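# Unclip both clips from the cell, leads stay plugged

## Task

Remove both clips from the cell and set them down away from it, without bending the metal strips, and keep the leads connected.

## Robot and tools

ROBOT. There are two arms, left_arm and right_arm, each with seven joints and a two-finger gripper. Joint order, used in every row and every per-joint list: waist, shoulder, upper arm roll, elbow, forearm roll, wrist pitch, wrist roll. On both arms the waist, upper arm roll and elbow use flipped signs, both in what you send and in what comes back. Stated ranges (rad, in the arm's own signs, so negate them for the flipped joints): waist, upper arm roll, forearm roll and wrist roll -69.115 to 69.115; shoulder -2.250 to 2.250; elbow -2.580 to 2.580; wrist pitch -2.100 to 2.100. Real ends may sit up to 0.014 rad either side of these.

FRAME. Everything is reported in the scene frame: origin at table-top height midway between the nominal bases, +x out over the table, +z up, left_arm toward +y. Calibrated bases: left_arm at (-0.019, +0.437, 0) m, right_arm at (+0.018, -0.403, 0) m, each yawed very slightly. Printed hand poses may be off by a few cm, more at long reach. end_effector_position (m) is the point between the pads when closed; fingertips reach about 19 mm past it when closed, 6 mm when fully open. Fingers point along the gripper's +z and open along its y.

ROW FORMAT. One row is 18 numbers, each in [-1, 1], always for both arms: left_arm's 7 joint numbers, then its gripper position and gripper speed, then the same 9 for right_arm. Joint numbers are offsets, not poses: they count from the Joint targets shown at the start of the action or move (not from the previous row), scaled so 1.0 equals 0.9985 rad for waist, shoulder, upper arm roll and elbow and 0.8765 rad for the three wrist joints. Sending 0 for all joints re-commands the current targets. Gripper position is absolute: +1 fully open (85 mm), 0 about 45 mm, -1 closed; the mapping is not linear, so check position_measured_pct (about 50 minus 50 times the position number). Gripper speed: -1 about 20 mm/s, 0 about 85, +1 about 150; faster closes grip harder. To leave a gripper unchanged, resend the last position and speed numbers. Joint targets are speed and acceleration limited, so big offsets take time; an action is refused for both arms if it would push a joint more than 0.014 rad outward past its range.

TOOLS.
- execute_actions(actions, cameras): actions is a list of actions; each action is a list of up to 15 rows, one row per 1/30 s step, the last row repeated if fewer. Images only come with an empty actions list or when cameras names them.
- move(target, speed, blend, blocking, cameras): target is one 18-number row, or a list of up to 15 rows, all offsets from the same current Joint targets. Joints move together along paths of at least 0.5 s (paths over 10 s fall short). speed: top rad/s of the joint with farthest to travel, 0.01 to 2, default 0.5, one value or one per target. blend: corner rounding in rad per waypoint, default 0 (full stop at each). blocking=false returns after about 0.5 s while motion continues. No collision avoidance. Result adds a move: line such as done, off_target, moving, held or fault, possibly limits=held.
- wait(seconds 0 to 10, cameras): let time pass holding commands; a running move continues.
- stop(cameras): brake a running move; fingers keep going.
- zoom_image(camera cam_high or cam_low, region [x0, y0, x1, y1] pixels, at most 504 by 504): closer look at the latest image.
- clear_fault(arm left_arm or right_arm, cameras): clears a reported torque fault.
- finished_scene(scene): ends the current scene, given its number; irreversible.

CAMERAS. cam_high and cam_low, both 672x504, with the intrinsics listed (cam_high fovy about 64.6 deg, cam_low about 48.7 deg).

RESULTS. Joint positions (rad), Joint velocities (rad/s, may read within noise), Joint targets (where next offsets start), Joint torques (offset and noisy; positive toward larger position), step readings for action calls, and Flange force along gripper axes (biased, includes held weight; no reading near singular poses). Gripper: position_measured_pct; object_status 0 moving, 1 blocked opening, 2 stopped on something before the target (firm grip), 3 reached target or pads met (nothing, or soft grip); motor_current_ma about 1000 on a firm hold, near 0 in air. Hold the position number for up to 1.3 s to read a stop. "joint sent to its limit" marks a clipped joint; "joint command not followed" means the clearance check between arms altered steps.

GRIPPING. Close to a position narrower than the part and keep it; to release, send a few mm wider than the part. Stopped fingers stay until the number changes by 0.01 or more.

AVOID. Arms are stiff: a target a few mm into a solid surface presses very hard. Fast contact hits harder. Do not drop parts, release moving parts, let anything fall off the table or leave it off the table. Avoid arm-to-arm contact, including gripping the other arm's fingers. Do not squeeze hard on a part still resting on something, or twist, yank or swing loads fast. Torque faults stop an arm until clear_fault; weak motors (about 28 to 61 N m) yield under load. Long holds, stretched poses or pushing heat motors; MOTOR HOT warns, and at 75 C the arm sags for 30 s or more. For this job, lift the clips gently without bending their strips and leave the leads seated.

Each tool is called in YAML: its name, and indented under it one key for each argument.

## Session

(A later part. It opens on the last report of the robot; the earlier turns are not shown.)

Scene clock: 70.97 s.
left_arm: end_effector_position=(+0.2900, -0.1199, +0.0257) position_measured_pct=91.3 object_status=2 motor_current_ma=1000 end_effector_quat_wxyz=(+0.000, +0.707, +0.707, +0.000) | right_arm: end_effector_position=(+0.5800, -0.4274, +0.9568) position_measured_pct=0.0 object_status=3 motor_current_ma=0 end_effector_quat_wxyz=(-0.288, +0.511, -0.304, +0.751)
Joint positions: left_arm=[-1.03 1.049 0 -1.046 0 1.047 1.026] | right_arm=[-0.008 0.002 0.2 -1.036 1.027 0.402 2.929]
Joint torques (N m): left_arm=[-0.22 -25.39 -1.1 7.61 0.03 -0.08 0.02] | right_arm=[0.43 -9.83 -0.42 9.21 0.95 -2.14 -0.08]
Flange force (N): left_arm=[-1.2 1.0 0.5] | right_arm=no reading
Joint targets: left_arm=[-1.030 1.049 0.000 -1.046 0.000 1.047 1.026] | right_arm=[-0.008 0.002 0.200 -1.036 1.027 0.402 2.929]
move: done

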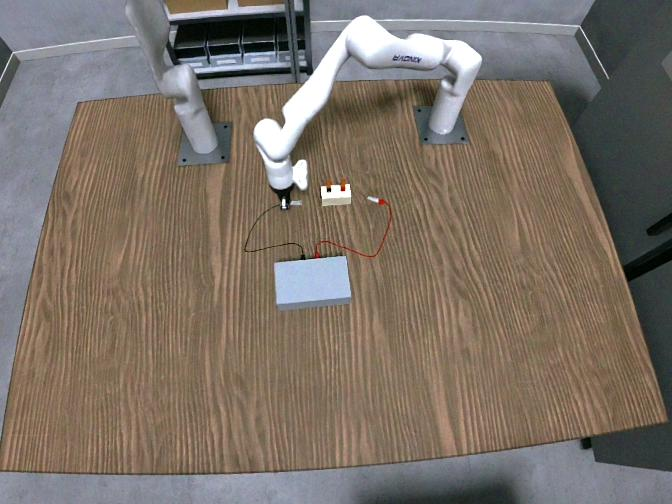

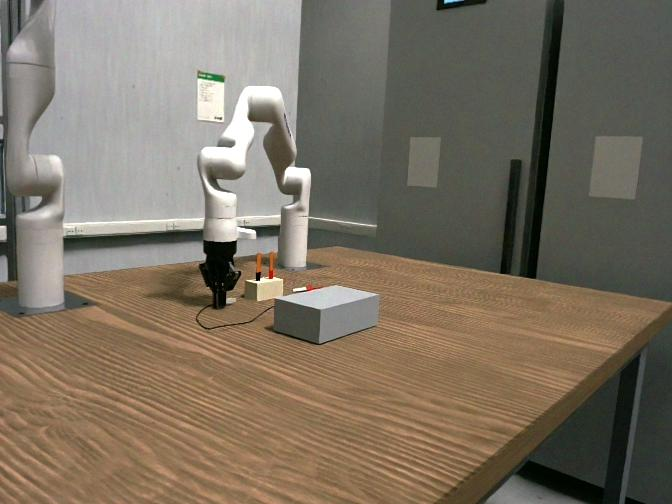

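move:
  target:
    - [0,0.0041,0,-0.0031,0,-0.0082,0,-0.9,-1,0,0,0,0,0,0,0,1,1]
    - [0,0.0041,0,-0.0031,0,-0.0082,0,-0.5,-0.8,0,0,0,0,0,0,0,1,1]
    - [0,-0.106,0,0.0788,0,0.21,0,-0.5,-0.8,0,0,0,0,0,0,0,1,1]
  speed: 0.2
  cameras: ["all"]

zoom_image:
  camera: "cam_low"
  region: [210, 230, 310, 330]

zoom_image:
  camera: "cam_high"
  region: [240, 160, 400, 280]

Scene clock: 74.20 s.
left_arm: end_effector_position=(+0.2901, -0.1200, +0.1156) position_measured_pct=74.9 object_status=3 motor_current_ma=0 end_effector_quat_wxyz=(+0.000, +0.707, +0.707, +0.000) | right_arm: end_effector_position=(+0.5800, -0.4274, +0.9568) position_measured_pct=0.0 object_status=3 motor_current_ma=0 end_effector_quat_wxyz=(-0.288, +0.511, -0.304, +0.751)
Joint positions: left_arm=[-1.03 0.944 0 -0.967 0 1.231 1.026] | right_arm=[-0.008 0.002 0.2 -1.036 1.027 0.402 2.929]
Joint torques (N m): left_arm=[-0.29 -24.96 -1.02 8.35 0.06 -0.13 0.02] | right_arm=[0.44 -9.87 -0.46 9.29 0.95 -2.1 -0.07]
Flange force (N): left_arm=[-1.2 1.1 0.2] | right_arm=no reading
Joint targets: left_arm=[-1.030 0.944 0.000 -0.967 0.000 1.231 1.026] | right_arm=[-0.008 0.002 0.200 -1.036 1.027 0.402 2.929]
move: done

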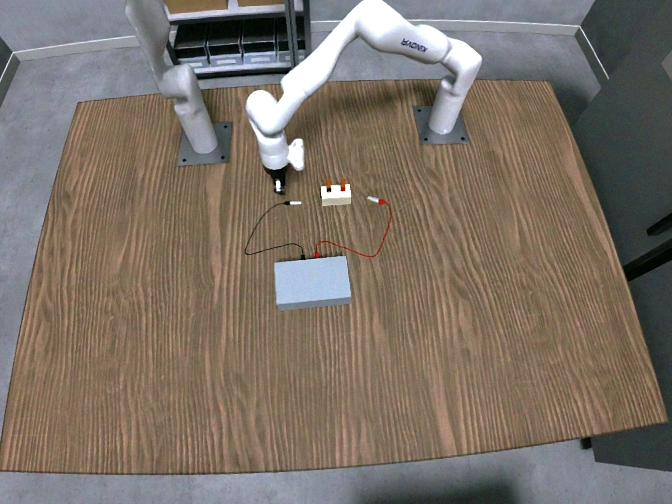

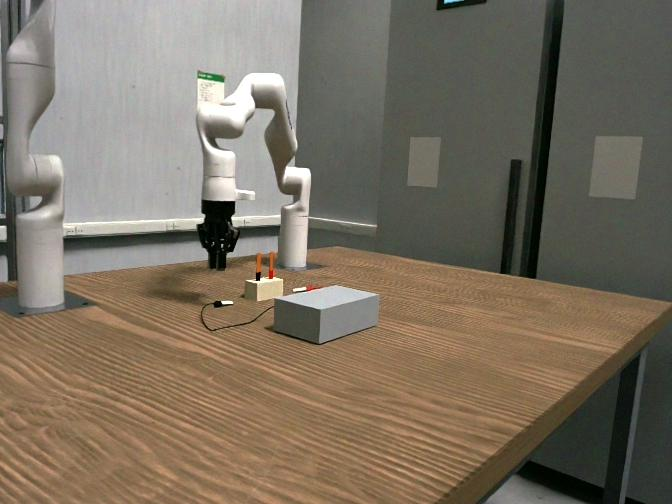

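Scaled by 5.040 from the camera's 672x504 image, which has a finer 960x720 frame.

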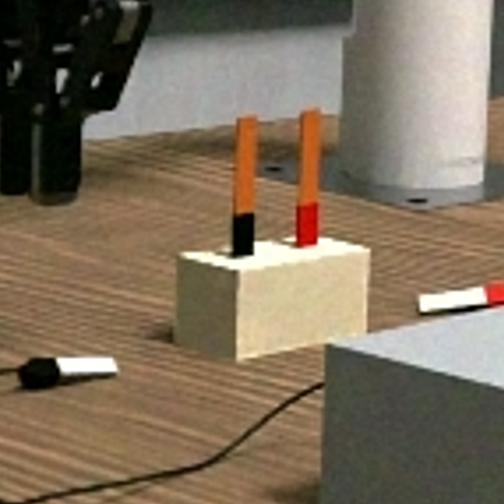

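Scaled by 3.150 from the camera's 672x504 image, which has a finer 960x720 frame.

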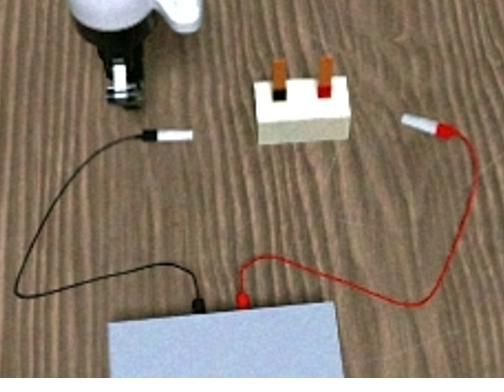

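Both clips are off the cell and lying clear, with the leads still plugged in.

finished_scene:
  scene: 1

The scene is finished: the task was done.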